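# Tuck chair under desk and park cart in bay

## Task

Slide the office chair fully under the desk so it finishes upright with every wheel on the floor; park the utility cart in the yellow-taped bay with all four wheels inside the tape and none touching it; keep the desk roughly in its original place, with its load still on top and nothing hanging over its edges; the robot must not tip over or be left leaning; finally release whatever it holds and back away.

## Robot and tools

Robot: TidyBot++, a single-arm mobile manipulator. The base is 0.54 m long, 0.50 m wide and 0.38 m tall on four driven casters. One seven-joint arm with a two-finger gripper is mounted on top; its shoulder is 0.12 m ahead of the base centre and 0.68 m up. Segment lengths: upper arm 0.42 m, forearm 0.31 m, hand 0.31 m. It starts folded, hand down, sticking out about 0.08 m past the base front. Cameras: base_camera (fixed, looking forward, 644x364) and wrist_camera (fisheye, 644x476, looking along the hand).

Frames: the base frame has its origin on the floor below the base centre, x forward, y left, z up, in metres. The odometry frame is where the base frame was at the start. base_odometry gives x, y and heading (rad, left positive, -3.142 to 3.142) from wheel counts only, so slipping looks like travel and drift of a few cm builds up. base_tilt is in degrees, forward and right positive, with about 1 degree of bias.

move runs one action. Arguments:
- base: object with any of translate_m (forward positive, -2 to 2 m), strafe_m (left positive, -2 to 2 m), rotate_rad (counter-clockwise positive, -6.3 to 6.3 rad). These are offsets from the base's own pose when the command begins, not places. translate_m plus strafe_m together drive one straight line.
- joints: object keyed by name, absolute angles in radians: joint_1_rad to joint_7_rad, plus gripper_pos from 0 (open) to 1 (closed). joint_2_rad is limited to ±2.249, joint_4_rad to ±2.579, joint_6_rad to ±2.099; the others are unlimited and take the shorter way, so send steps under half a turn. joint_1_rad positive turns the arm clockwise from above, the opposite sense to rotate_rad. Done tolerance is 0.039 rad for joints 1-4, 0.095 for 5-7, 0.03 for the gripper. Finger gap is roughly 85 x (1 - gripper_pos) mm.
- target: one list of seven numbers [x, y, z, qw, qx, qy, qz], an absolute hand pose in the base frame (metres, then a quaternion), matching the hand_pose line. The hand's z axis runs out along the fingers; they open along its y axis. With target, joints may only carry gripper_pos.
- speeds: caps for this action only: translate_m and strafe_m 0.05 to 0.5 m/s, rotate_rad 0.1 to 1.57 rad/s; for a combined translate/strafe give the cap under one key.
- cameras: list of base_camera, wrist_camera or all; omitted means all, [] means none.
- blocking: true (default) returns when everything rests; false returns after about 0.5 s while motion continues. A new move overrides only what it names.
Unknown keys make the call invalid; out-of-range values get it refused.

wait: seconds from 0 to 10, plus cameras; commands nothing and returns the state. stop: brakes all running motions. zoom_image: camera plus region [x0, y0, x1, y1] in pixels, top-left origin, at most 504 by 504, taken from that camera's latest image. finished_scene: scene is the current scene number; it ends the scene irreversibly, so the goal must hold without the robot.

Result lines: move reads done or the most serious status; base_status, joint_status and hand_status give done, moving, off_target (resting short, maybe still pushing), contact_stop, time_out, stopped, not_followed, torque_fault or limit_stop_at_motor_heat. hand_pose is the measured point between the finger pads; hand_target is where the joint targets would put it. joint_positions, motor_effort (percent of max, peak in brackets), Motor temperatures, base_odometry, base_tilt, on_its_own (uncommanded behaviour), pictures (order of images), earlier move (state of a non-blocking move). Warnings: joint command not followed / pose unreachable with a cause:, ARM HIT, MOTOR HOT, OVER-TEMPERATURE FAULT.

Call order: if a move or wait is refused, or an uncommanded stop (contact_stop, time_out, torque fault) appears, the remaining move, wait and finished_scene calls in that reply are skipped.

Arm behaviour: target moves usually land within about 3 cm; fix them by adding (wanted - measured) to the last target. To hold still, resend hand_target, not hand_pose. A hand pointing down reaches at most about 0.94 m high, and only near the base. Poses low and close in front can end far off or drive the arm into the base; no check prevents that. The arm does not avoid furniture and keeps pushing when blocked. Loads make it sag.

Avoid: driving or turning while the raised arm is caught on something (tipping risk); reaching far out from the fold over nearby furniture; sideways pulls on a high hand. Torque limits are 104.5 N m for joints 1-4 and 51.3 N m for 5-7; a fault freezes the arm for 10 s. Motors heat when loaded, stretched or straining; 60 °C warns, 75 °C causes a sinking stop. Do not drop or release moving parts, slam, shove very hard, or squeeze hard on items still resting on something. Expect occasional brief tugs on held parts. Check images to confirm the chair sits level under the desk, the cart wheels lie inside the yellow tape, and the desk load is intact before releasing and driving away.

Each tool is called after "Emit:" by a JSON object that holds its "op" and its "data".

## Session

Emit:
{"op": "move", "data": {}}

Scene clock: 0.00 s.
Motor temperatures (°C): [31 34 27 29 39 47 40]
base_odometry: x=+0.000 y=+0.000 heading=+0.000
base_tilt: forward=+0.4 right=-0.2
base_status: not commanded
joint_positions: joint_1_rad=-0.045 joint_2_rad=-0.358 joint_3_rad=+3.189 joint_4_rad=-2.513 joint_5_rad=+0.022 joint_6_rad=-0.921 joint_7_rad=+1.551 gripper_pos=+0.000
joint_status: not commanded
motor_effort: joint_1_rad=+0 joint_2_rad=-1 joint_3_rad=+0 joint_4_rad=+15 joint_5_rad=-1 joint_6_rad=+1 joint_7_rad=+0
hand_pose: x=+0.2547 y=-0.0026 z=+0.5920 quat_wxyz=(+0.001, +0.999, -0.003, +0.033) (m; base frame)
hand_target: x=+0.2546 y=-0.0026 z=+0.5919 quat_wxyz=(+0.001, +0.999, -0.003, +0.033) (m; base frame)
hand_status: not commanded
pictures: base_camera, wrist_camera
camera_calibration:
wrist_camera: T_world_to_cam=[[-0.00107719, -0.999987, -0.00500201, -0.000101024], [-0.999356, 0.00125593, -0.0358699, 0.328711], [0.0358757, 0.00496014, -0.999344, 0.719834], [0, 0, 0, 1]] pos_world=[0.302674, -0.00408434, 0.731152]

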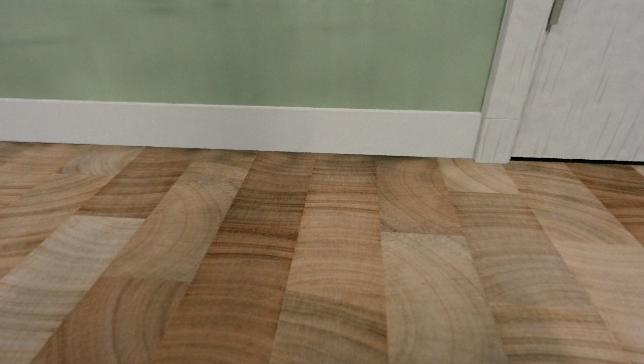

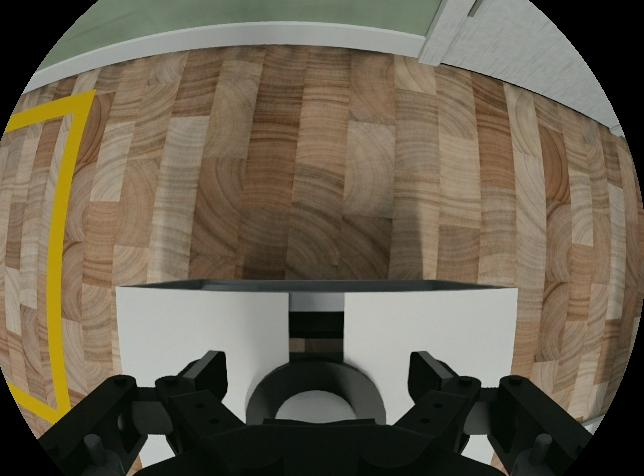

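Emit:
{"op": "move", "data": {"joints": {"joint_6_rad":0.1}, "base": {"rotate_rad":1.2}}}

Emit:
{"op": "move", "data": {"base": {"rotate_rad":1.3}}}

Emit:
{"op": "move", "data": {"base": {"rotate_rad":1.3}}}

Emit:
{"op": "move", "data": {"base": {"rotate_rad":1.3}}}

Scene clock: 2.17 s.
Motor temperatures (°C): [31 34 27 29 39 47 40]
move: done
base_odometry: x=+0.000 y=+0.000 heading=+1.200
base_tilt: forward=+0.4 right=-0.2
base_status: done
joint_positions: joint_1_rad=-0.045 joint_2_rad=-0.358 joint_3_rad=+3.189 joint_4_rad=-2.510 joint_5_rad=+0.022 joint_6_rad=+0.034 joint_7_rad=+1.551 gripper_pos=+0.000
joint_status: all done
motor_effort: joint_1_rad=+0(1) joint_2_rad=-6(6) joint_3_rad=+0(1) joint_4_rad=+19(20) joint_5_rad=-1(2) joint_6_rad=+8(8) joint_7_rad=+0(0)
hand_pose: x=+0.5007 y=+0.0010 z=+0.7415 quat_wxyz=(-0.007, +0.872, -0.002, +0.490) (m; base frame)
hand_target: x=+0.5097 y=+0.0011 z=+0.7575 quat_wxyz=(-0.008, +0.856, -0.002, +0.517) (m; base frame)
hand_status: not commanded
pictures: base_camera, wrist_camera
camera_calibration:
wrist_camera: T_world_to_cam=[[0.0108695, -0.999848, -0.0136037, 0.00486585], [-0.54519, 0.00547878, -0.838295, 0.947587], [0.838242, 0.0165284, -0.545048, 0.12175], [0, 0, 0, 1]] pos_world=[0.414506, -0.00233884, 0.860783]

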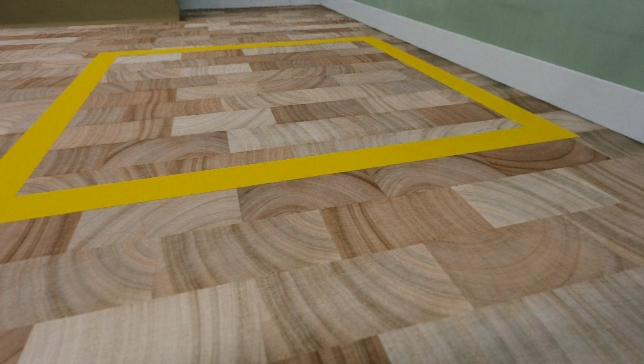

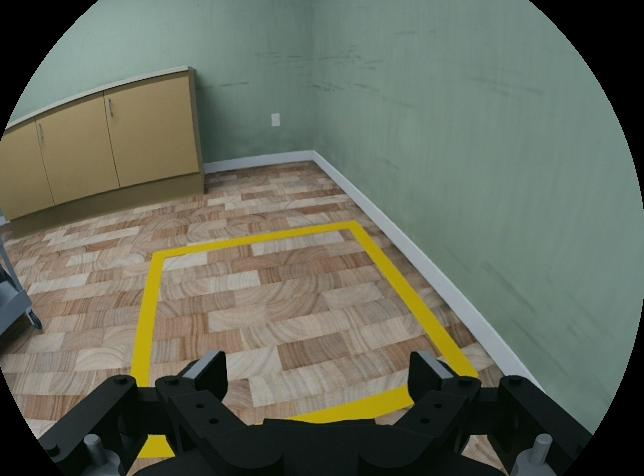

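Scene clock: 4.30 s.
Motor temperatures (°C): [31 34 27 29 39 47 40]
move: done
base_odometry: x=+0.000 y=+0.000 heading=+2.499
base_tilt: forward=+0.4 right=-0.2
base_status: done
joint_positions: joint_1_rad=-0.045 joint_2_rad=-0.358 joint_3_rad=+3.189 joint_4_rad=-2.510 joint_5_rad=+0.022 joint_6_rad=+0.035 joint_7_rad=+1.551 gripper_pos=+0.000
joint_status: not commanded
motor_effort: joint_1_rad=+0(1) joint_2_rad=-6(6) joint_3_rad=+0(1) joint_4_rad=+19(20) joint_5_rad=-1(2) joint_6_rad=+8(8) joint_7_rad=+0(0)
hand_pose: x=+0.5009 y=+0.0010 z=+0.7418 quat_wxyz=(-0.007, +0.872, -0.002, +0.490) (m; base frame)
hand_target: x=+0.5097 y=+0.0011 z=+0.7575 quat_wxyz=(-0.008, +0.856, -0.002, +0.517) (m; base frame)
hand_status: not commanded
pictures: base_camera, wrist_camera
camera_calibration:
wrist_camera: T_world_to_cam=[[0.0109455, -0.999848, -0.0136062, 0.00485711], [-0.544271, 0.00545764, -0.838891, 0.94791], [0.838838, 0.0165876, -0.544129, 0.120779], [0, 0, 0, 1]] pos_world=[0.414553, -0.00232042, 0.860979]

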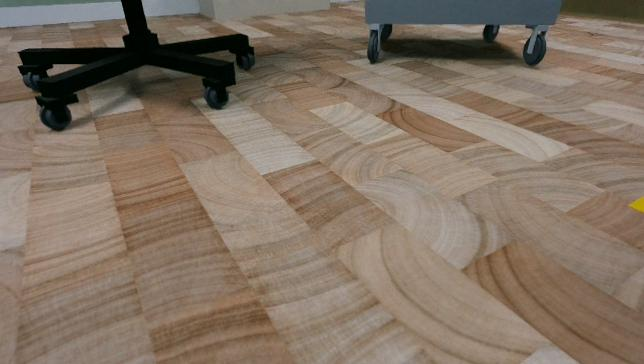

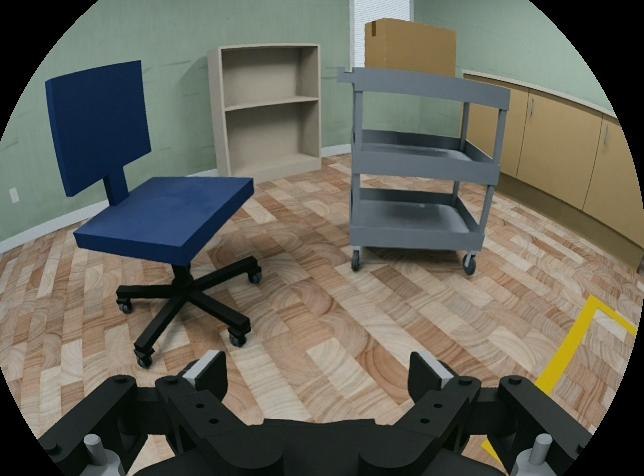

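Scene clock: 6.43 s.
Motor temperatures (°C): [31 34 27 29 39 47 40]
move: done
base_odometry: x=+0.000 y=+0.000 heading=-2.484
base_tilt: forward=+0.4 right=-0.2
base_status: done
joint_positions: joint_1_rad=-0.045 joint_2_rad=-0.358 joint_3_rad=+3.189 joint_4_rad=-2.510 joint_5_rad=+0.022 joint_6_rad=+0.036 joint_7_rad=+1.551 gripper_pos=+0.000
joint_status: not commanded
motor_effort: joint_1_rad=+0(1) joint_2_rad=-6(6) joint_3_rad=+0(1) joint_4_rad=+19(19) joint_5_rad=+0(2) joint_6_rad=+8(8) joint_7_rad=+0(0)
hand_pose: x=+0.5010 y=+0.0010 z=+0.7419 quat_wxyz=(-0.007, +0.871, -0.002, +0.490) (m; base frame)
hand_target: x=+0.5097 y=+0.0011 z=+0.7575 quat_wxyz=(-0.008, +0.856, -0.002, +0.517) (m; base frame)
hand_status: not commanded
pictures: base_camera, wrist_camera
camera_calibration:
wrist_camera: T_world_to_cam=[[0.011011, -0.999847, -0.0136072, 0.00484944], [-0.543914, 0.00542991, -0.839123, 0.948036], [0.839069, 0.0166408, -0.543771, 0.120402], [0, 0, 0, 1]] pos_world=[0.414571, -0.00230264, 0.861056]

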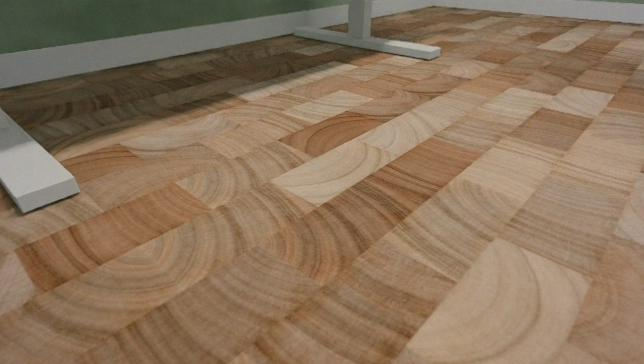

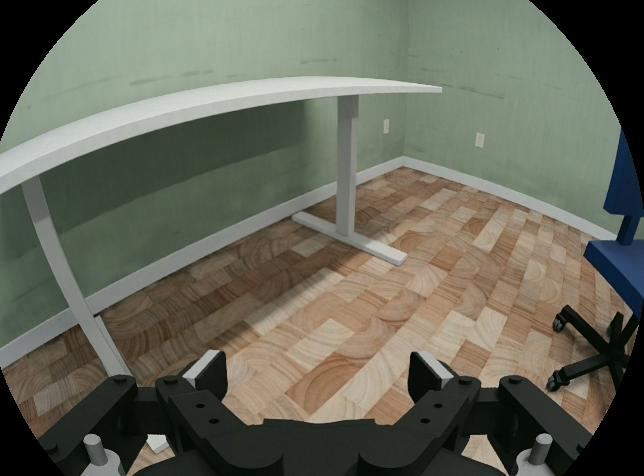

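Scene clock: 8.57 s.
Motor temperatures (°C): [31 34 26 29 39 47 40]
move: done
base_odometry: x=+0.000 y=+0.000 heading=-1.185
base_tilt: forward=+0.4 right=-0.2
base_status: done
joint_positions: joint_1_rad=-0.045 joint_2_rad=-0.358 joint_3_rad=+3.189 joint_4_rad=-2.510 joint_5_rad=+0.022 joint_6_rad=+0.036 joint_7_rad=+1.551 gripper_pos=+0.000
joint_status: not commanded
motor_effort: joint_1_rad=+0(1) joint_2_rad=-6(6) joint_3_rad=+0(1) joint_4_rad=+19(20) joint_5_rad=+0(2) joint_6_rad=+8(8) joint_7_rad=+0(0)
hand_pose: x=+0.5010 y=+0.0010 z=+0.7420 quat_wxyz=(-0.007, +0.871, -0.002, +0.490) (m; base frame)
hand_target: x=+0.5097 y=+0.0011 z=+0.7575 quat_wxyz=(-0.008, +0.856, -0.002, +0.517) (m; base frame)
hand_status: not commanded
pictures: base_camera, wrist_camera
camera_calibration:
wrist_camera: T_world_to_cam=[[0.0110727, -0.999846, -0.0136076, 0.00484215], [-0.543761, 0.00539978, -0.839223, 0.948089], [0.839167, 0.0166918, -0.543618, 0.12024], [0, 0, 0, 1]] pos_world=[0.414579, -0.00228509, 0.861089]

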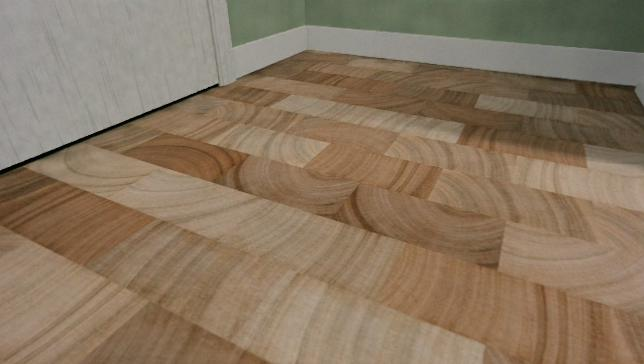

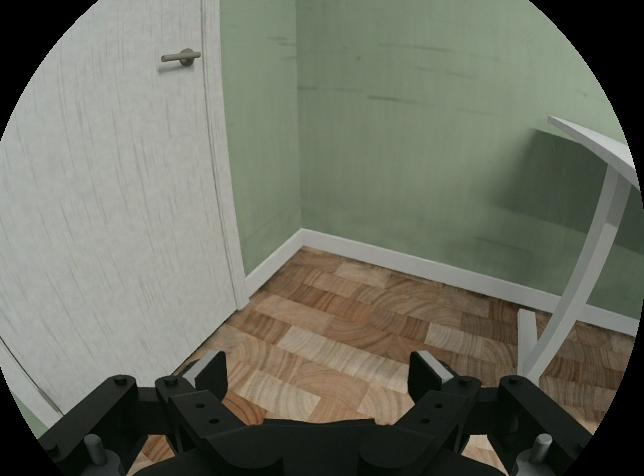

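Emit:
{"op": "move", "data": {"joints": {"joint_2_rad":-0.8,"joint_6_rad":-1.4}, "base": {"rotate_rad":0.445,"translate_m":-1.65,"strafe_m":0.456}, "cameras": []}}

Emit:
{"op": "move", "data": {"base": {"translate_m":-0.657,"strafe_m":0.348}, "cameras": ["base_camera"]}}

Emit:
{"op": "move", "data": {"base": {"translate_m":-0.794,"strafe_m":-1.131}}}

Scene clock: 15.57 s.
Motor temperatures (°C): [31 34 26 29 39 47 40]
move: not_followed
base_odometry: x=-0.199 y=+1.700 heading=-0.739
base_tilt: forward=+0.4 right=-0.2
base_status: done
joint_positions: joint_1_rad=-0.045 joint_2_rad=-0.697 joint_3_rad=+3.189 joint_4_rad=-2.507 joint_5_rad=+0.022 joint_6_rad=-1.009 joint_7_rad=+1.551 gripper_pos=+0.000
joint_status: joint_2_rad not_followed (moved -0.339 of -0.442); joint_6_rad not_followed (moved -1.045 of -1.436)
motor_effort: joint_1_rad=+0(1) joint_2_rad=+6(12) joint_3_rad=+0(1) joint_4_rad=+19(24) joint_5_rad=-1(2) joint_6_rad=+3(9) joint_7_rad=+0(0)
hand_pose: x=+0.2536 y=-0.0019 z=+0.6351 quat_wxyz=(-0.007, +0.987, -0.003, +0.160) (m; base frame)
hand_target: x=+0.2433 y=-0.0020 z=+0.6315 quat_wxyz=(-0.007, +0.989, -0.003, +0.146) (m; base frame)
hand_status: not commanded
pictures: none
joint command not followed: on one or more control steps a check withheld the commanded joint targets, and the robot was not sent them on those steps. On the call's last step the targets were still withheld.
cause: the commanded joint targets, or the way to them, would bring two parts of the arm too close to each other (the joints from joint_2_rad to joint_7_rad lie between them).
No camera images: "cameras" was empty.

Scene clock: 20.57 s.
Motor temperatures (°C): [31 34 26 29 39 47 40]
move: time_out
base_odometry: x=-0.448 y=+2.399 heading=-0.733
base_tilt: forward=+0.4 right=-0.2
base_status: translate_m time_out (by the wheels' count: -0.655 of -0.657); strafe_m time_out (by the wheels' count: +0.348 of +0.348)
joint_positions: joint_1_rad=-0.044 joint_2_rad=-0.702 joint_3_rad=+3.186 joint_4_rad=-2.510 joint_5_rad=+0.018 joint_6_rad=-1.019 joint_7_rad=+1.551 gripper_pos=+0.000
joint_status: not commanded
on_its_own: joint_2_rad still aims at your old target -0.800; joint_6_rad still aims at your old target -1.400
motor_effort: joint_1_rad=+0(12) joint_2_rad=+6(28) joint_3_rad=+0(12) joint_4_rad=+18(24) joint_5_rad=-1(11) joint_6_rad=+3(12) joint_7_rad=+0(1)
hand_pose: x=+0.2495 y=-0.0008 z=+0.6333 quat_wxyz=(-0.008, +0.988, -0.004, +0.156) (m; base frame)
hand_target: x=+0.2433 y=-0.0020 z=+0.6315 quat_wxyz=(-0.007, +0.989, -0.003, +0.146) (m; base frame)
hand_status: not commanded
pictures: base_camera
joint command not followed: on one or more control steps a check withheld the commanded joint targets, and the robot was not sent them on those steps. On the call's last step the targets were still withheld.
cause: the commanded joint targets, or the way to them, would bring two parts of the arm too close to each other (the joints from joint_2_rad to joint_7_rad lie between them).

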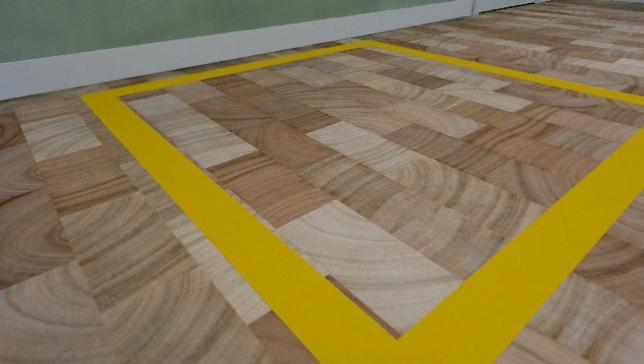

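not run: a stop that you did not command came earlier in this reply.

Emit:
{"op": "move", "data": {"joints": {"joint_2_rad":-0.65,"joint_6_rad":-1.0}, "base": {"translate_m":-0.61,"strafe_m":-0.593}}}

Scene clock: 23.70 s.
Motor temperatures (°C): [31 34 26 29 39 47 40]
move: done
base_odometry: x=-1.299 y=+2.367 heading=-0.734
base_tilt: forward=+0.4 right=-0.2
base_status: done
joint_positions: joint_1_rad=-0.044 joint_2_rad=-0.655 joint_3_rad=+3.186 joint_4_rad=-2.510 joint_5_rad=+0.018 joint_6_rad=-1.000 joint_7_rad=+1.551 gripper_pos=+0.000
joint_status: all done
motor_effort: joint_1_rad=+0(1) joint_2_rad=+5(8) joint_3_rad=+0(1) joint_4_rad=+18(20) joint_5_rad=-1(2) joint_6_rad=+3(5) joint_7_rad=+0(0)
hand_pose: x=+0.2530 y=-0.0009 z=+0.6290 quat_wxyz=(-0.007, +0.990, -0.004, +0.143) (m; base frame)
hand_target: x=+0.2513 y=-0.0020 z=+0.6270 quat_wxyz=(-0.006, +0.990, -0.003, +0.138) (m; base frame)
hand_status: not commanded
pictures: base_camera, wrist_camera
held back during your reply time, on 2 control steps: two parts of the arm were too close to each other, or the arm's last command would have brought them too close.
led back after a hold: the arm was led back toward your command in small steps, so it may still be short of it.
joint command not followed: on one or more control steps a check withheld the commanded joint targets, and the robot was not sent them on those steps.
cause: the commanded joint targets, or the way to them, would bring two parts of the arm too close to each other (the joints from joint_2_rad to joint_7_rad lie between them).
camera_calibration:
wrist_camera: T_world_to_cam=[[0.00131684, -0.999811, -0.0193822, 0.0102218], [-0.967189, 0.00365078, -0.254033, 0.457442], [0.254056, 0.0190808, -0.967001, 0.681322], [0, 0, 0, 1]] pos_world=[0.269325, -0.00445028, 0.775243]

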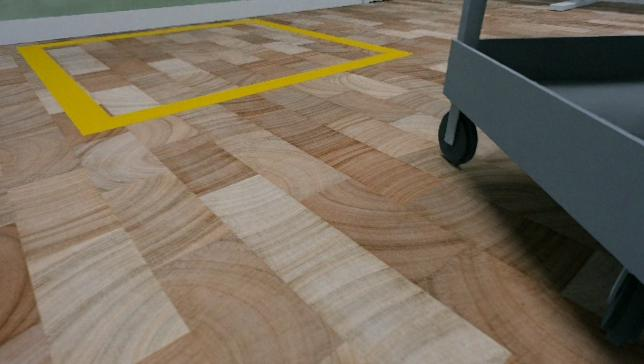

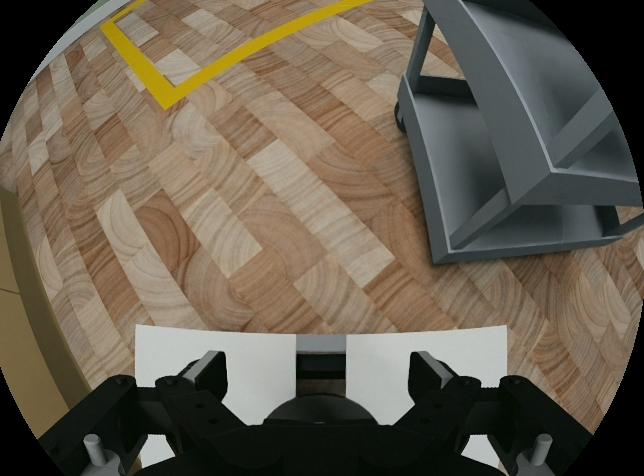

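Emit:
{"op": "move", "data": {"base": {"strafe_m":-0.6,"rotate_rad":0.055}}}

Scene clock: 26.30 s.
Motor temperatures (°C): [31 34 26 29 39 47 40]
move: done
base_odometry: x=-1.701 y=+1.921 heading=-0.679
base_tilt: forward=+0.4 right=-0.2
base_status: done
joint_positions: joint_1_rad=-0.044 joint_2_rad=-0.655 joint_3_rad=+3.186 joint_4_rad=-2.510 joint_5_rad=+0.018 joint_6_rad=-1.000 joint_7_rad=+1.551 gripper_pos=+0.000
joint_status: not commanded
motor_effort: joint_1_rad=+0(1) joint_2_rad=+5(6) joint_3_rad=+0(1) joint_4_rad=+18(19) joint_5_rad=-1(3) joint_6_rad=+3(3) joint_7_rad=+0(0)
hand_pose: x=+0.2530 y=-0.0009 z=+0.6290 quat_wxyz=(-0.007, +0.990, -0.004, +0.143) (m; base frame)
hand_target: x=+0.2513 y=-0.0020 z=+0.6270 quat_wxyz=(-0.006, +0.990, -0.003, +0.138) (m; base frame)
hand_status: not commanded
pictures: base_camera, wrist_camera
camera_calibration:
wrist_camera: T_world_to_cam=[[0.00131684, -0.999811, -0.0193822, 0.0102218], [-0.967189, 0.00365078, -0.254033, 0.457442], [0.254056, 0.0190808, -0.967001, 0.681322], [0, 0, 0, 1]] pos_world=[0.269325, -0.00445028, 0.775243]

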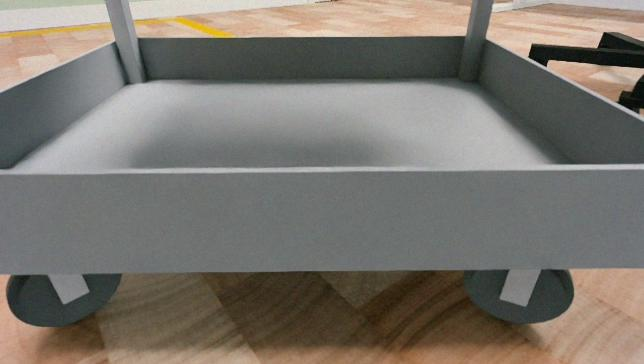

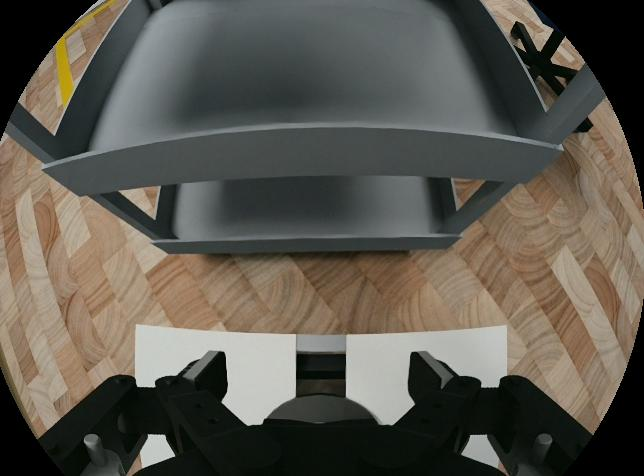

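Emit:
{"op": "move", "data": {"base": {"translate_m":1.34}, "speeds": {"translate_m":0.22}}}

Scene clock: 33.17 s.
Motor temperatures (°C): [31 34 26 29 39 47 40]
move: done
base_odometry: x=-0.658 y=+1.080 heading=-0.679
base_tilt: forward=+0.4 right=-0.2
base_status: done
joint_positions: joint_1_rad=-0.044 joint_2_rad=-0.656 joint_3_rad=+3.186 joint_4_rad=-2.518 joint_5_rad=+0.018 joint_6_rad=-1.026 joint_7_rad=+1.551 gripper_pos=+0.000
joint_status: not commanded
motor_effort: joint_1_rad=+0(1) joint_2_rad=+6(17) joint_3_rad=+0(2) joint_4_rad=+18(30) joint_5_rad=-2(2) joint_6_rad=+3(16) joint_7_rad=+0(2)
hand_pose: x=+0.2421 y=-0.0009 z=+0.6239 quat_wxyz=(-0.007, +0.992, -0.004, +0.126) (m; base frame)
hand_target: x=+0.2513 y=-0.0020 z=+0.6270 quat_wxyz=(-0.006, +0.990, -0.003, +0.138) (m; base frame)
hand_status: not commanded
pictures: base_camera, wrist_camera
camera_calibration:
wrist_camera: T_world_to_cam=[[0.0013142, -0.999819, -0.0189879, 0.00986289], [-0.975054, 0.00293344, -0.221948, 0.427566], [0.221963, 0.018806, -0.974874, 0.691817], [0, 0, 0, 1]] pos_world=[0.263329, -0.00440342, 0.769519]

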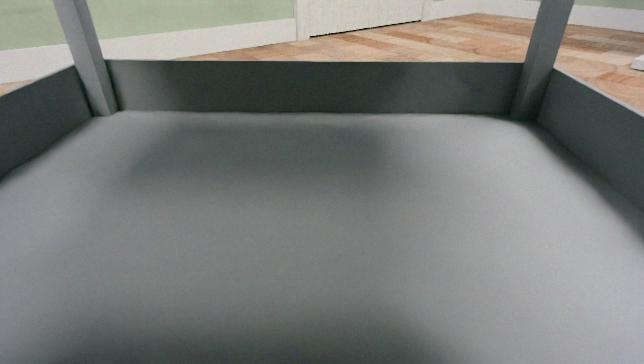

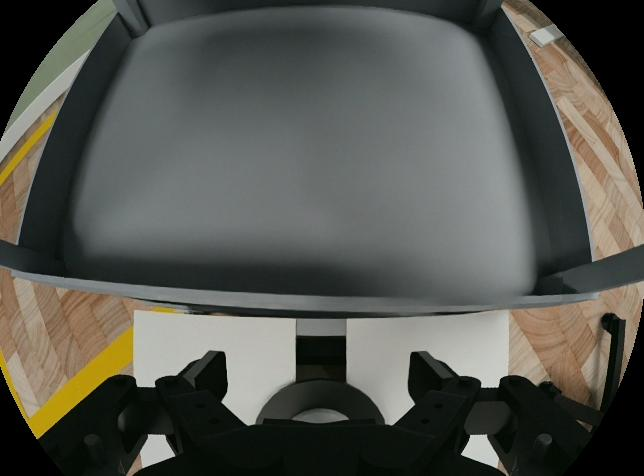

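Emit:
{"op": "move", "data": {"base": {"translate_m":0.07}, "speeds": {"translate_m":0.15}, "cameras": []}}

Emit:
{"op": "move", "data": {"base": {"translate_m":-0.13}, "cameras": ["wrist_camera"]}}

Emit:
{"op": "move", "data": {"base": {"strafe_m":0.7}, "cameras": ["wrist_camera"]}}

Emit:
{"op": "move", "data": {"base": {"translate_m":1.3}, "cameras": []}}

Emit:
{"op": "move", "data": {"base": {"strafe_m":-1.35}, "cameras": ["base_camera"]}}

Emit:
{"op": "move", "data": {"base": {"translate_m":-0.62,"strafe_m":-0.23}, "cameras": []}}

Emit:
{"op": "move", "data": {"base": {"rotate_rad":1.57}}}

Scene clock: 34.67 s.
Motor temperatures (°C): [31 34 26 29 39 47 40]
move: done
base_odometry: x=-0.603 y=+1.036 heading=-0.679
base_tilt: forward=+0.4 right=-0.2
base_status: done
joint_positions: joint_1_rad=-0.044 joint_2_rad=-0.654 joint_3_rad=+3.186 joint_4_rad=-2.518 joint_5_rad=+0.018 joint_6_rad=-1.028 joint_7_rad=+1.551 gripper_pos=+0.000
joint_status: not commanded
motor_effort: joint_1_rad=+0(1) joint_2_rad=+6(11) joint_3_rad=+0(1) joint_4_rad=+18(24) joint_5_rad=+0(2) joint_6_rad=+2(9) joint_7_rad=+0(1)
hand_pose: x=+0.2412 y=-0.0009 z=+0.6234 quat_wxyz=(-0.007, +0.992, -0.004, +0.124) (m; base frame)
hand_target: x=+0.2513 y=-0.0020 z=+0.6270 quat_wxyz=(-0.006, +0.990, -0.003, +0.138) (m; base frame)
hand_status: not commanded
pictures: none
No camera images: "cameras" was empty.

Scene clock: 35.97 s.
Motor temperatures (°C): [31 34 26 29 39 47 40]
move: done
base_odometry: x=-0.704 y=+1.118 heading=-0.678
base_tilt: forward=+0.4 right=-0.2
base_status: done
joint_positions: joint_1_rad=-0.044 joint_2_rad=-0.654 joint_3_rad=+3.186 joint_4_rad=-2.518 joint_5_rad=+0.018 joint_6_rad=-1.028 joint_7_rad=+1.551 gripper_pos=+0.000
joint_status: not commanded
motor_effort: joint_1_rad=+0(1) joint_2_rad=+5(7) joint_3_rad=+0(1) joint_4_rad=+18(19) joint_5_rad=-1(2) joint_6_rad=+2(4) joint_7_rad=+0(0)
hand_pose: x=+0.2412 y=-0.0009 z=+0.6234 quat_wxyz=(-0.007, +0.992, -0.004, +0.124) (m; base frame)
hand_target: x=+0.2513 y=-0.0020 z=+0.6270 quat_wxyz=(-0.006, +0.990, -0.003, +0.138) (m; base frame)
hand_status: not commanded
pictures: wrist_camera
camera_calibration:
wrist_camera: T_world_to_cam=[[0.00125601, -0.999821, -0.0188733, 0.00978533], [-0.97606, 0.0028792, -0.217484, 0.424012], [0.217499, 0.0186946, -0.975881, 0.693226], [0, 0, 0, 1]] pos_world=[0.263073, -0.00439682, 0.768907]

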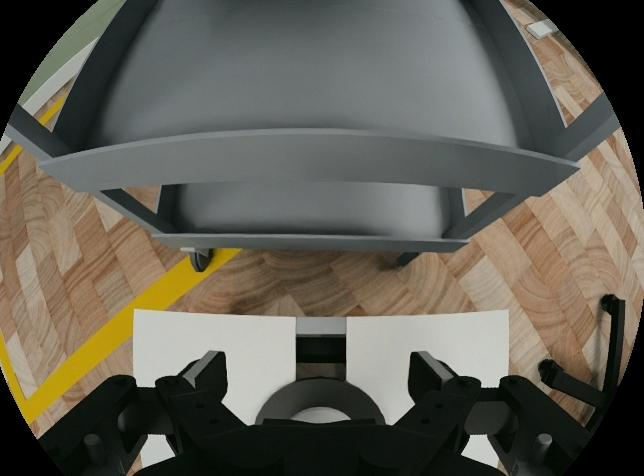

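Scene clock: 38.43 s.
Motor temperatures (°C): [31 34 26 29 39 47 40]
move: done
base_odometry: x=-0.265 y=+1.663 heading=-0.678
base_tilt: forward=+0.4 right=-0.2
base_status: done
joint_positions: joint_1_rad=-0.044 joint_2_rad=-0.654 joint_3_rad=+3.186 joint_4_rad=-2.518 joint_5_rad=+0.018 joint_6_rad=-1.028 joint_7_rad=+1.551 gripper_pos=+0.000
joint_status: not commanded
motor_effort: joint_1_rad=+0(1) joint_2_rad=+5(6) joint_3_rad=+0(1) joint_4_rad=+18(18) joint_5_rad=-1(2) joint_6_rad=+2(3) joint_7_rad=+0(1)
hand_pose: x=+0.2412 y=-0.0009 z=+0.6234 quat_wxyz=(-0.007, +0.992, -0.004, +0.124) (m; base frame)
hand_target: x=+0.2513 y=-0.0020 z=+0.6270 quat_wxyz=(-0.006, +0.990, -0.003, +0.138) (m; base frame)
hand_status: not commanded
pictures: wrist_camera
camera_calibration:
wrist_camera: T_world_to_cam=[[0.00125601, -0.999821, -0.0188733, 0.00978533], [-0.97606, 0.0028792, -0.217484, 0.424012], [0.217499, 0.0186946, -0.975881, 0.693226], [0, 0, 0, 1]] pos_world=[0.263073, -0.00439682, 0.768907]

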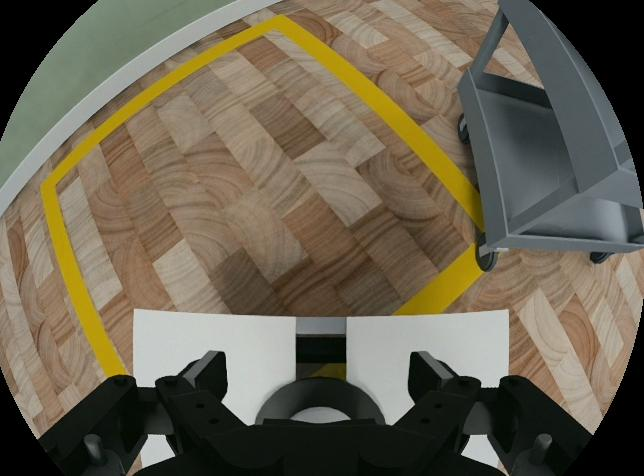

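Scene clock: 44.53 s.
Motor temperatures (°C): [31 34 26 29 39 47 40]
move: time_out
base_odometry: x=+0.676 y=+0.905 heading=-0.684
base_tilt: forward=+0.4 right=-0.2
base_status: translate_m time_out (by the wheels' count: +1.209 of +1.300)
joint_positions: joint_1_rad=-0.044 joint_2_rad=-0.646 joint_3_rad=+3.186 joint_4_rad=-2.510 joint_5_rad=+0.018 joint_6_rad=-1.019 joint_7_rad=+1.551 gripper_pos=+0.000
joint_status: not commanded
motor_effort: joint_1_rad=+1(5) joint_2_rad=+5(17) joint_3_rad=+0(5) joint_4_rad=+18(21) joint_5_rad=-2(6) joint_6_rad=+2(7) joint_7_rad=+0(0)
hand_pose: x=+0.2465 y=-0.0007 z=+0.6261 quat_wxyz=(-0.007, +0.992, -0.004, +0.128) (m; base frame)
hand_target: x=+0.2513 y=-0.0020 z=+0.6270 quat_wxyz=(-0.006, +0.990, -0.003, +0.138) (m; base frame)
hand_status: not commanded
pictures: none
No camera images: "cameras" was empty.

not run: a stop that you did not command came earlier in this reply.

not run: a stop that you did not command came earlier in this reply.

not run: a stop that you did not command came earlier in this reply.

Emit:
{"op": "move", "data": {"base": {"strafe_m":-0.15,"translate_m":0.06}, "cameras": ["wrist_camera"]}}

Emit:
{"op": "move", "data": {"base": {"strafe_m":-1.3,"translate_m":0.03}, "cameras": ["base_camera"]}}

Emit:
{"op": "move", "data": {"base": {"translate_m":-0.65,"strafe_m":-0.25}, "cameras": ["wrist_camera"]}}

Emit:
{"op": "move", "data": {"base": {"rotate_rad":1.57}}}

Scene clock: 46.20 s.
Motor temperatures (°C): [31 34 26 29 39 47 40]
move: done
base_odometry: x=+0.628 y=+0.750 heading=-0.684
base_tilt: forward=+0.4 right=-0.2
base_status: done
joint_positions: joint_1_rad=-0.044 joint_2_rad=-0.646 joint_3_rad=+3.186 joint_4_rad=-2.510 joint_5_rad=+0.018 joint_6_rad=-1.019 joint_7_rad=+1.551 gripper_pos=+0.000
joint_status: not commanded
motor_effort: joint_1_rad=+0(1) joint_2_rad=+5(6) joint_3_rad=+0(1) joint_4_rad=+18(19) joint_5_rad=-1(2) joint_6_rad=+2(3) joint_7_rad=+0(0)
hand_pose: x=+0.2465 y=-0.0007 z=+0.6261 quat_wxyz=(-0.007, +0.992, -0.004, +0.128) (m; base frame)
hand_target: x=+0.2513 y=-0.0020 z=+0.6270 quat_wxyz=(-0.006, +0.990, -0.003, +0.138) (m; base frame)
hand_status: not commanded
pictures: wrist_camera
camera_calibration:
wrist_camera: T_world_to_cam=[[0.00150125, -0.99981, -0.0194257, 0.0103101], [-0.974072, 0.00293265, -0.226217, 0.434701], [0.226231, 0.0192616, -0.973883, 0.691305], [0, 0, 0, 1]] pos_world=[0.26702, -0.00428237, 0.771788]

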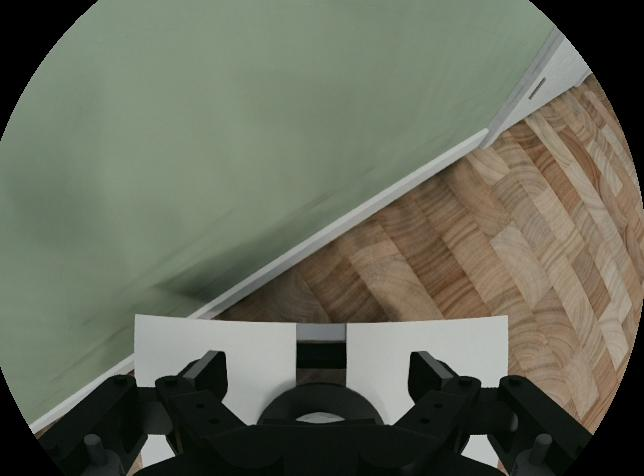

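Scene clock: 49.63 s.
Motor temperatures (°C): [31 34 26 29 39 47 40]
move: done
base_odometry: x=-0.170 y=-0.276 heading=-0.683
base_tilt: forward=+0.4 right=-0.2
base_status: done
joint_positions: joint_1_rad=-0.044 joint_2_rad=-0.646 joint_3_rad=+3.186 joint_4_rad=-2.510 joint_5_rad=+0.018 joint_6_rad=-1.019 joint_7_rad=+1.551 gripper_pos=+0.000
joint_status: not commanded
motor_effort: joint_1_rad=+0(1) joint_2_rad=+5(6) joint_3_rad=+1(1) joint_4_rad=+18(18) joint_5_rad=-1(2) joint_6_rad=+2(3) joint_7_rad=+0(0)
hand_pose: x=+0.2465 y=-0.0007 z=+0.6261 quat_wxyz=(-0.007, +0.992, -0.004, +0.128) (m; base frame)
hand_target: x=+0.2513 y=-0.0020 z=+0.6270 quat_wxyz=(-0.006, +0.990, -0.003, +0.138) (m; base frame)
hand_status: not commanded
pictures: base_camera

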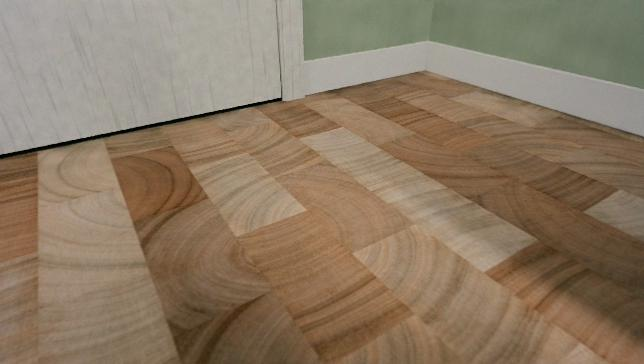

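Scene clock: 52.33 s.
Motor temperatures (°C): [31 34 26 29 39 47 40]
move: done
base_odometry: x=-0.832 y=-0.060 heading=-0.683
base_tilt: forward=+0.4 right=-0.2
base_status: done
joint_positions: joint_1_rad=-0.044 joint_2_rad=-0.646 joint_3_rad=+3.186 joint_4_rad=-2.510 joint_5_rad=+0.018 joint_6_rad=-1.019 joint_7_rad=+1.551 gripper_pos=+0.000
joint_status: not commanded
motor_effort: joint_1_rad=+0(0) joint_2_rad=+5(7) joint_3_rad=+0(1) joint_4_rad=+18(19) joint_5_rad=+0(2) joint_6_rad=+2(3) joint_7_rad=+0(0)
hand_pose: x=+0.2465 y=-0.0007 z=+0.6261 quat_wxyz=(-0.007, +0.992, -0.004, +0.129) (m; base frame)
hand_target: x=+0.2513 y=-0.0020 z=+0.6270 quat_wxyz=(-0.006, +0.990, -0.003, +0.138) (m; base frame)
hand_status: not commanded
pictures: wrist_camera
camera_calibration:
wrist_camera: T_world_to_cam=[[0.00150695, -0.99981, -0.0194382, 0.010318], [-0.974006, 0.0029356, -0.226503, 0.434888], [0.226517, 0.0192743, -0.973816, 0.691226], [0, 0, 0, 1]] pos_world=[0.266993, -0.00428354, 0.771831]

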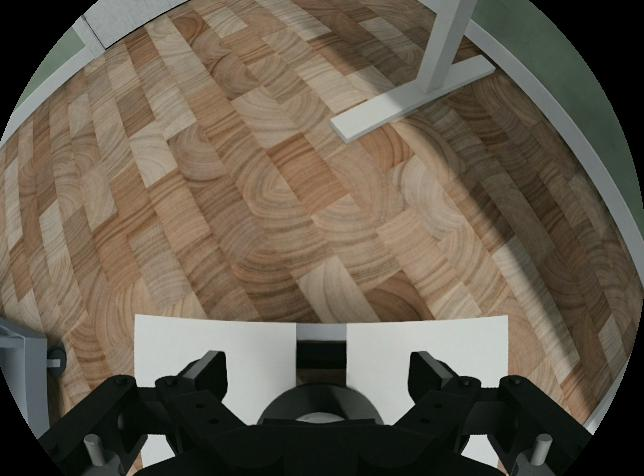

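Scene clock: 54.63 s.
Motor temperatures (°C): [31 34 26 29 39 47 40]
move: done
base_odometry: x=-0.832 y=-0.060 heading=+0.887
base_tilt: forward=+0.4 right=-0.2
base_status: done
joint_positions: joint_1_rad=-0.044 joint_2_rad=-0.646 joint_3_rad=+3.186 joint_4_rad=-2.510 joint_5_rad=+0.018 joint_6_rad=-1.019 joint_7_rad=+1.551 gripper_pos=+0.000
joint_status: not commanded
motor_effort: joint_1_rad=+0(1) joint_2_rad=+5(6) joint_3_rad=+0(1) joint_4_rad=+18(18) joint_5_rad=+0(2) joint_6_rad=+2(3) joint_7_rad=+0(0)
hand_pose: x=+0.2465 y=-0.0007 z=+0.6261 quat_wxyz=(-0.007, +0.992, -0.004, +0.129) (m; base frame)
hand_target: x=+0.2513 y=-0.0020 z=+0.6270 quat_wxyz=(-0.006, +0.990, -0.003, +0.138) (m; base frame)
hand_status: not commanded
pictures: base_camera, wrist_camera
camera_calibration:
wrist_camera: T_world_to_cam=[[0.00150695, -0.99981, -0.0194382, 0.010318], [-0.974006, 0.0029356, -0.226503, 0.434888], [0.226517, 0.0192743, -0.973816, 0.691226], [0, 0, 0, 1]] pos_world=[0.266993, -0.00428354, 0.771831]

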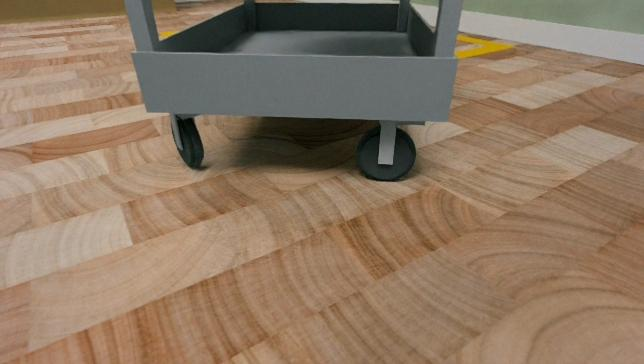

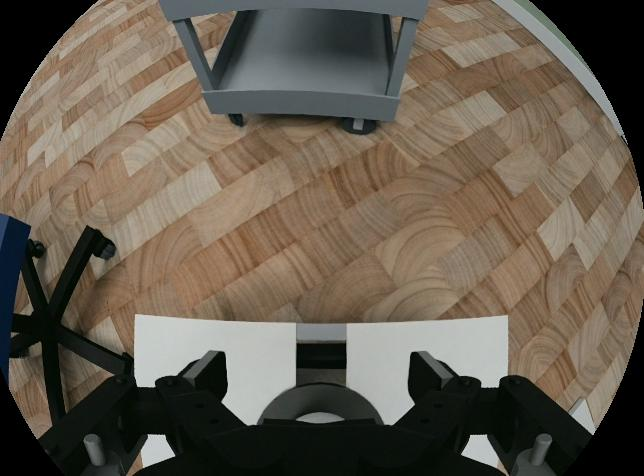

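Emit:
{"op": "move", "data": {"base": {"strafe_m":0.168,"rotate_rad":-0.115}, "joints": {"joint_1_rad":1.57}, "cameras": ["base_camera"]}}

Emit:
{"op": "move", "data": {"base": {"translate_m":0.85}, "speeds": {"translate_m":0.22}}}

Scene clock: 57.80 s.
Motor temperatures (°C): [31 34 26 29 39 47 40]
move: done
base_odometry: x=-0.962 y=+0.046 heading=+0.771
base_tilt: forward=+0.4 right=-0.2
base_status: done
joint_positions: joint_1_rad=+1.557 joint_2_rad=-0.646 joint_3_rad=+3.186 joint_4_rad=-2.510 joint_5_rad=+0.018 joint_6_rad=-1.019 joint_7_rad=+1.551 gripper_pos=+0.000
joint_status: all done
motor_effort: joint_1_rad=+0(2) joint_2_rad=+5(6) joint_3_rad=+1(2) joint_4_rad=+18(19) joint_5_rad=-1(2) joint_6_rad=+3(3) joint_7_rad=+0(0)
hand_pose: x=+0.1143 y=-0.1274 z=+0.6261 quat_wxyz=(+0.087, +0.688, -0.714, +0.095) (m; base frame)
hand_target: x=+0.1112 y=-0.1321 z=+0.6270 quat_wxyz=(+0.096, +0.682, -0.718, +0.100) (m; base frame)
hand_status: not commanded
pictures: base_camera

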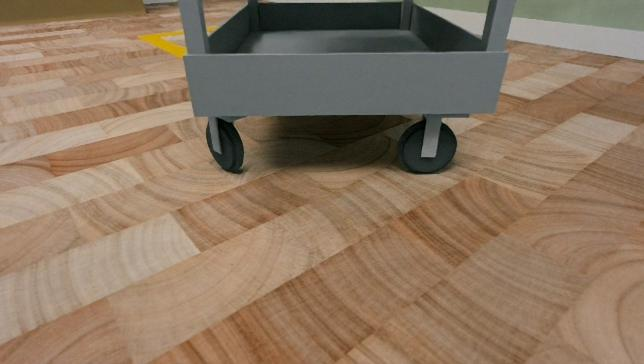

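Scene clock: 62.37 s.
Motor temperatures (°C): [31 33 26 29 39 47 40]
move: done
base_odometry: x=-0.352 y=+0.638 heading=+0.771
base_tilt: forward=+0.4 right=-0.2
base_status: done
joint_positions: joint_1_rad=+1.561 joint_2_rad=-0.646 joint_3_rad=+3.186 joint_4_rad=-2.510 joint_5_rad=+0.018 joint_6_rad=-1.019 joint_7_rad=+1.551 gripper_pos=+0.000
joint_status: not commanded
motor_effort: joint_1_rad=+0(2) joint_2_rad=+5(7) joint_3_rad=+0(2) joint_4_rad=+18(19) joint_5_rad=-2(3) joint_6_rad=+2(3) joint_7_rad=+0(0)
hand_pose: x=+0.1139 y=-0.1274 z=+0.6261 quat_wxyz=(+0.088, +0.687, -0.716, +0.094) (m; base frame)
hand_target: x=+0.1112 y=-0.1321 z=+0.6270 quat_wxyz=(+0.096, +0.682, -0.718, +0.100) (m; base frame)
hand_status: not commanded
pictures: base_camera, wrist_camera
camera_calibration:
wrist_camera: T_world_to_cam=[[-0.999275, 0.0327851, -0.01935, 0.129366], [0.0363188, 0.973358, -0.226394, 0.314582], [0.0114122, -0.226933, -0.973844, 0.716841], [0, 0, 0, 1]] pos_world=[0.109666, -0.147768, 0.771814]

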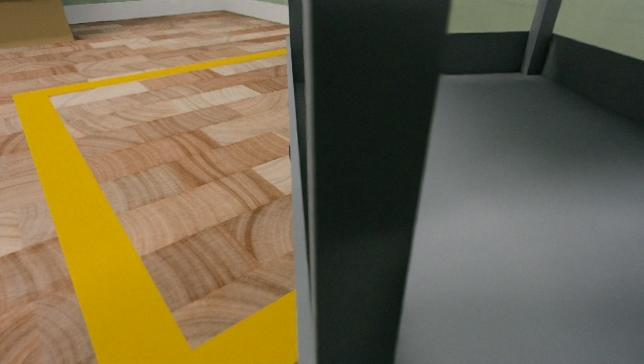

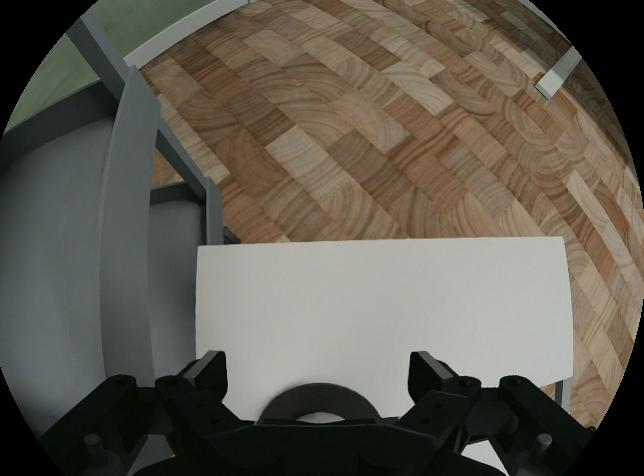

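Emit:
{"op": "move", "data": {"base": {"translate_m":-0.4}, "joints": {"joint_1_rad":0}}}

Scene clock: 65.23 s.
Motor temperatures (°C): [31 33 26 29 39 47 40]
move: done
base_odometry: x=-0.640 y=+0.360 heading=+0.770
base_tilt: forward=+0.3 right=-0.2
base_status: done
joint_positions: joint_1_rad=+0.013 joint_2_rad=-0.647 joint_3_rad=+3.186 joint_4_rad=-2.510 joint_5_rad=+0.018 joint_6_rad=-1.019 joint_7_rad=+1.551 gripper_pos=+0.000
joint_status: all done
motor_effort: joint_1_rad=+0(1) joint_2_rad=+5(8) joint_3_rad=+0(2) joint_4_rad=+18(19) joint_5_rad=-1(3) joint_6_rad=+3(3) joint_7_rad=+0(0)
hand_pose: x=+0.2463 y=-0.0080 z=+0.6262 quat_wxyz=(-0.003, +0.991, -0.032, +0.129) (m; base frame)
hand_target: x=+0.2511 y=-0.0079 z=+0.6270 quat_wxyz=(-0.003, +0.990, -0.026, +0.139) (m; base frame)
hand_status: not commanded
pictures: base_camera, wrist_camera
camera_calibration:
wrist_camera: T_world_to_cam=[[-0.0552281, -0.998286, -0.0193776, 0.0170431], [-0.972149, 0.0581889, -0.227023, 0.435019], [0.227762, 0.00629985, -0.973697, 0.690995], [0, 0, 0, 1]] pos_world=[0.266462, -0.0126525, 0.771909]

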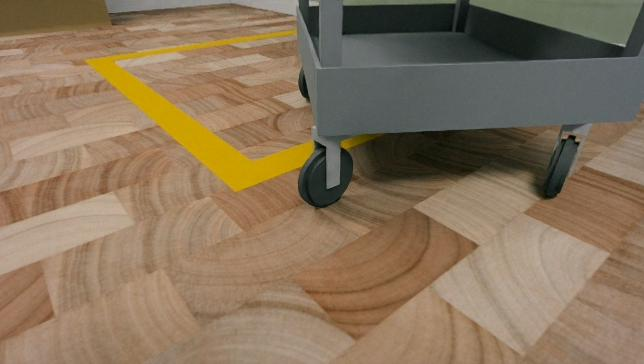

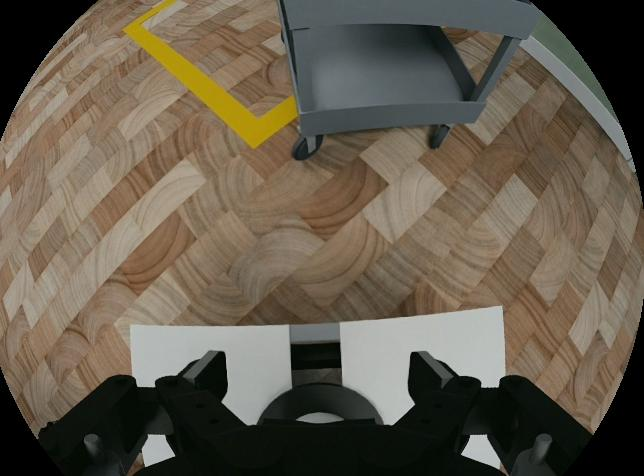

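Emit:
{"op": "move", "data": {"base": {"translate_m":0.263,"strafe_m":-0.433,"rotate_rad":0.34}}}

Scene clock: 68.03 s.
Motor temperatures (°C): [31 33 26 29 39 47 40]
move: done
base_odometry: x=-0.149 y=+0.232 heading=+1.111
base_tilt: forward=+0.4 right=-0.2
base_status: done
joint_positions: joint_1_rad=+0.009 joint_2_rad=-0.647 joint_3_rad=+3.186 joint_4_rad=-2.510 joint_5_rad=+0.018 joint_6_rad=-1.019 joint_7_rad=+1.551 gripper_pos=+0.000
joint_status: not commanded
motor_effort: joint_1_rad=+0(1) joint_2_rad=+5(7) joint_3_rad=+0(1) joint_4_rad=+18(19) joint_5_rad=-1(2) joint_6_rad=+3(3) joint_7_rad=+0(0)
hand_pose: x=+0.2463 y=-0.0075 z=+0.6262 quat_wxyz=(-0.004, +0.991, -0.030, +0.129) (m; base frame)
hand_target: x=+0.2511 y=-0.0079 z=+0.6270 quat_wxyz=(-0.003, +0.990, -0.026, +0.139) (m; base frame)
hand_status: not commanded
pictures: base_camera, wrist_camera
camera_calibration:
wrist_camera: T_world_to_cam=[[-0.0514426, -0.998488, -0.0193788, 0.0165935], [-0.972356, 0.0545029, -0.227052, 0.435063], [0.227765, 0.00716301, -0.97369, 0.69099], [0, 0, 0, 1]] pos_world=[0.266507, -0.0120934, 0.771913]

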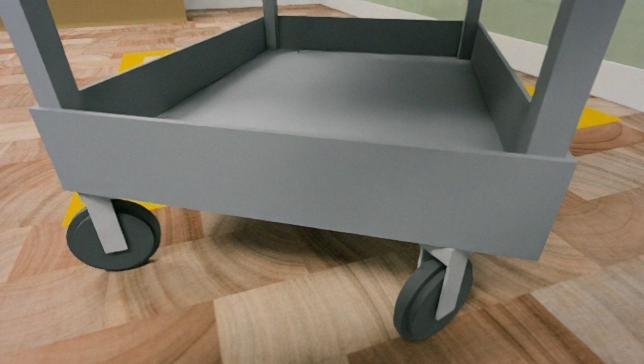

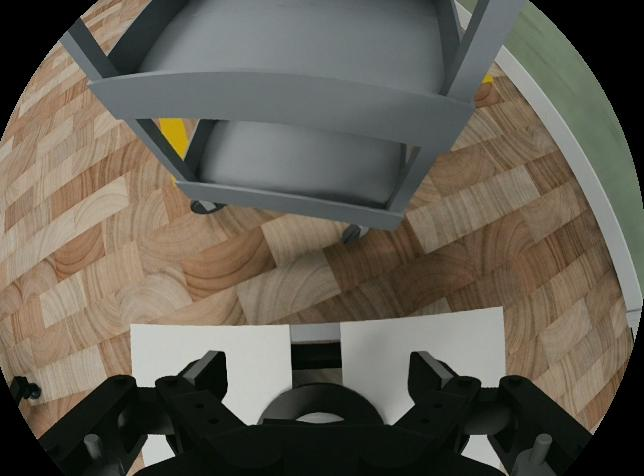

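Emit:
{"op": "move", "data": {"joints": {"joint_1_rad":-1.57}, "cameras": []}}

Emit:
{"op": "move", "data": {"base": {"translate_m":0.5}, "speeds": {"translate_m":0.15}}}

Scene clock: 73.47 s.
Motor temperatures (°C): [31 33 26 29 39 47 40]
move: done
base_odometry: x=-0.149 y=+0.232 heading=+1.111
base_tilt: forward=+0.4 right=-0.2
base_status: not commanded
joint_positions: joint_1_rad=-1.557 joint_2_rad=-0.647 joint_3_rad=+3.186 joint_4_rad=-2.510 joint_5_rad=+0.018 joint_6_rad=-1.019 joint_7_rad=+1.551 gripper_pos=+0.000
joint_status: all done
motor_effort: joint_1_rad=+0(1) joint_2_rad=+5(6) joint_3_rad=+0(1) joint_4_rad=+18(18) joint_5_rad=-2(2) joint_6_rad=+2(3) joint_7_rad=+0(0)
hand_pose: x=+0.1271 y=+0.1273 z=+0.6262 quat_wxyz=(-0.094, +0.724, +0.678, +0.089) (m; base frame)
hand_target: x=+0.1270 y=+0.1321 z=+0.6270 quat_wxyz=(-0.100, +0.719, +0.682, +0.096) (m; base frame)
hand_status: not commanded
pictures: none
No camera images: "cameras" was empty.

Scene clock: 77.43 s.
Motor temperatures (°C): [30 33 26 29 39 47 40]
move: done
base_odometry: x=+0.073 y=+0.680 heading=+1.111
base_tilt: forward=+0.4 right=-0.2
base_status: done
joint_positions: joint_1_rad=-1.560 joint_2_rad=-0.647 joint_3_rad=+3.186 joint_4_rad=-2.510 joint_5_rad=+0.018 joint_6_rad=-1.019 joint_7_rad=+1.551 gripper_pos=+0.000
joint_status: not commanded
motor_effort: joint_1_rad=+0(2) joint_2_rad=+5(7) joint_3_rad=+0(2) joint_4_rad=+18(19) joint_5_rad=-1(2) joint_6_rad=+3(3) joint_7_rad=+0(0)
hand_pose: x=+0.1267 y=+0.1273 z=+0.6262 quat_wxyz=(-0.094, +0.723, +0.679, +0.089) (m; base frame)
hand_target: x=+0.1270 y=+0.1321 z=+0.6270 quat_wxyz=(-0.100, +0.719, +0.682, +0.096) (m; base frame)
hand_status: not commanded
pictures: base_camera, wrist_camera
camera_calibration:
wrist_camera: T_world_to_cam=[[0.998379, -0.0534837, -0.0194811, -0.108281], [-0.0565141, -0.972236, -0.227074, 0.326096], [-0.00679543, 0.227807, -0.973683, 0.718899], [0, 0, 0, 1]] pos_world=[0.131419, 0.147481, 0.771918]

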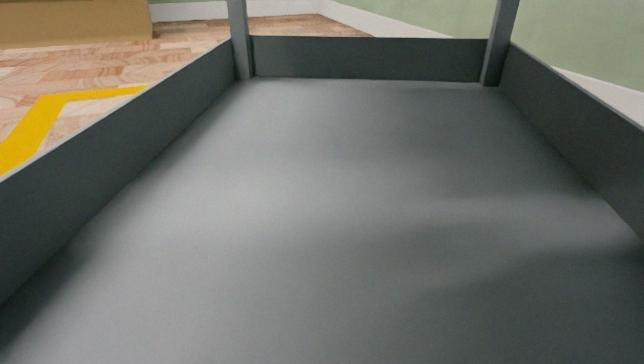

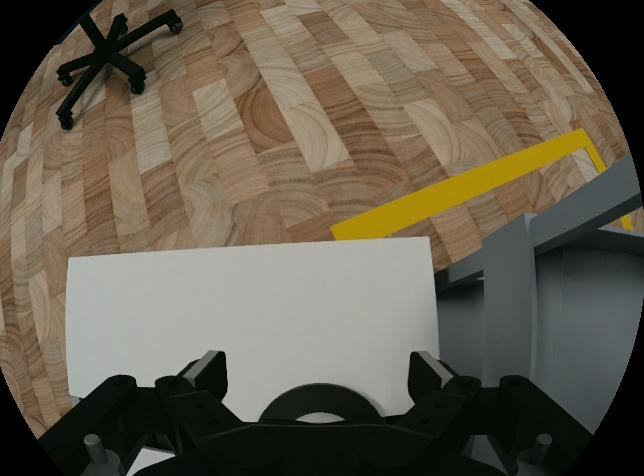

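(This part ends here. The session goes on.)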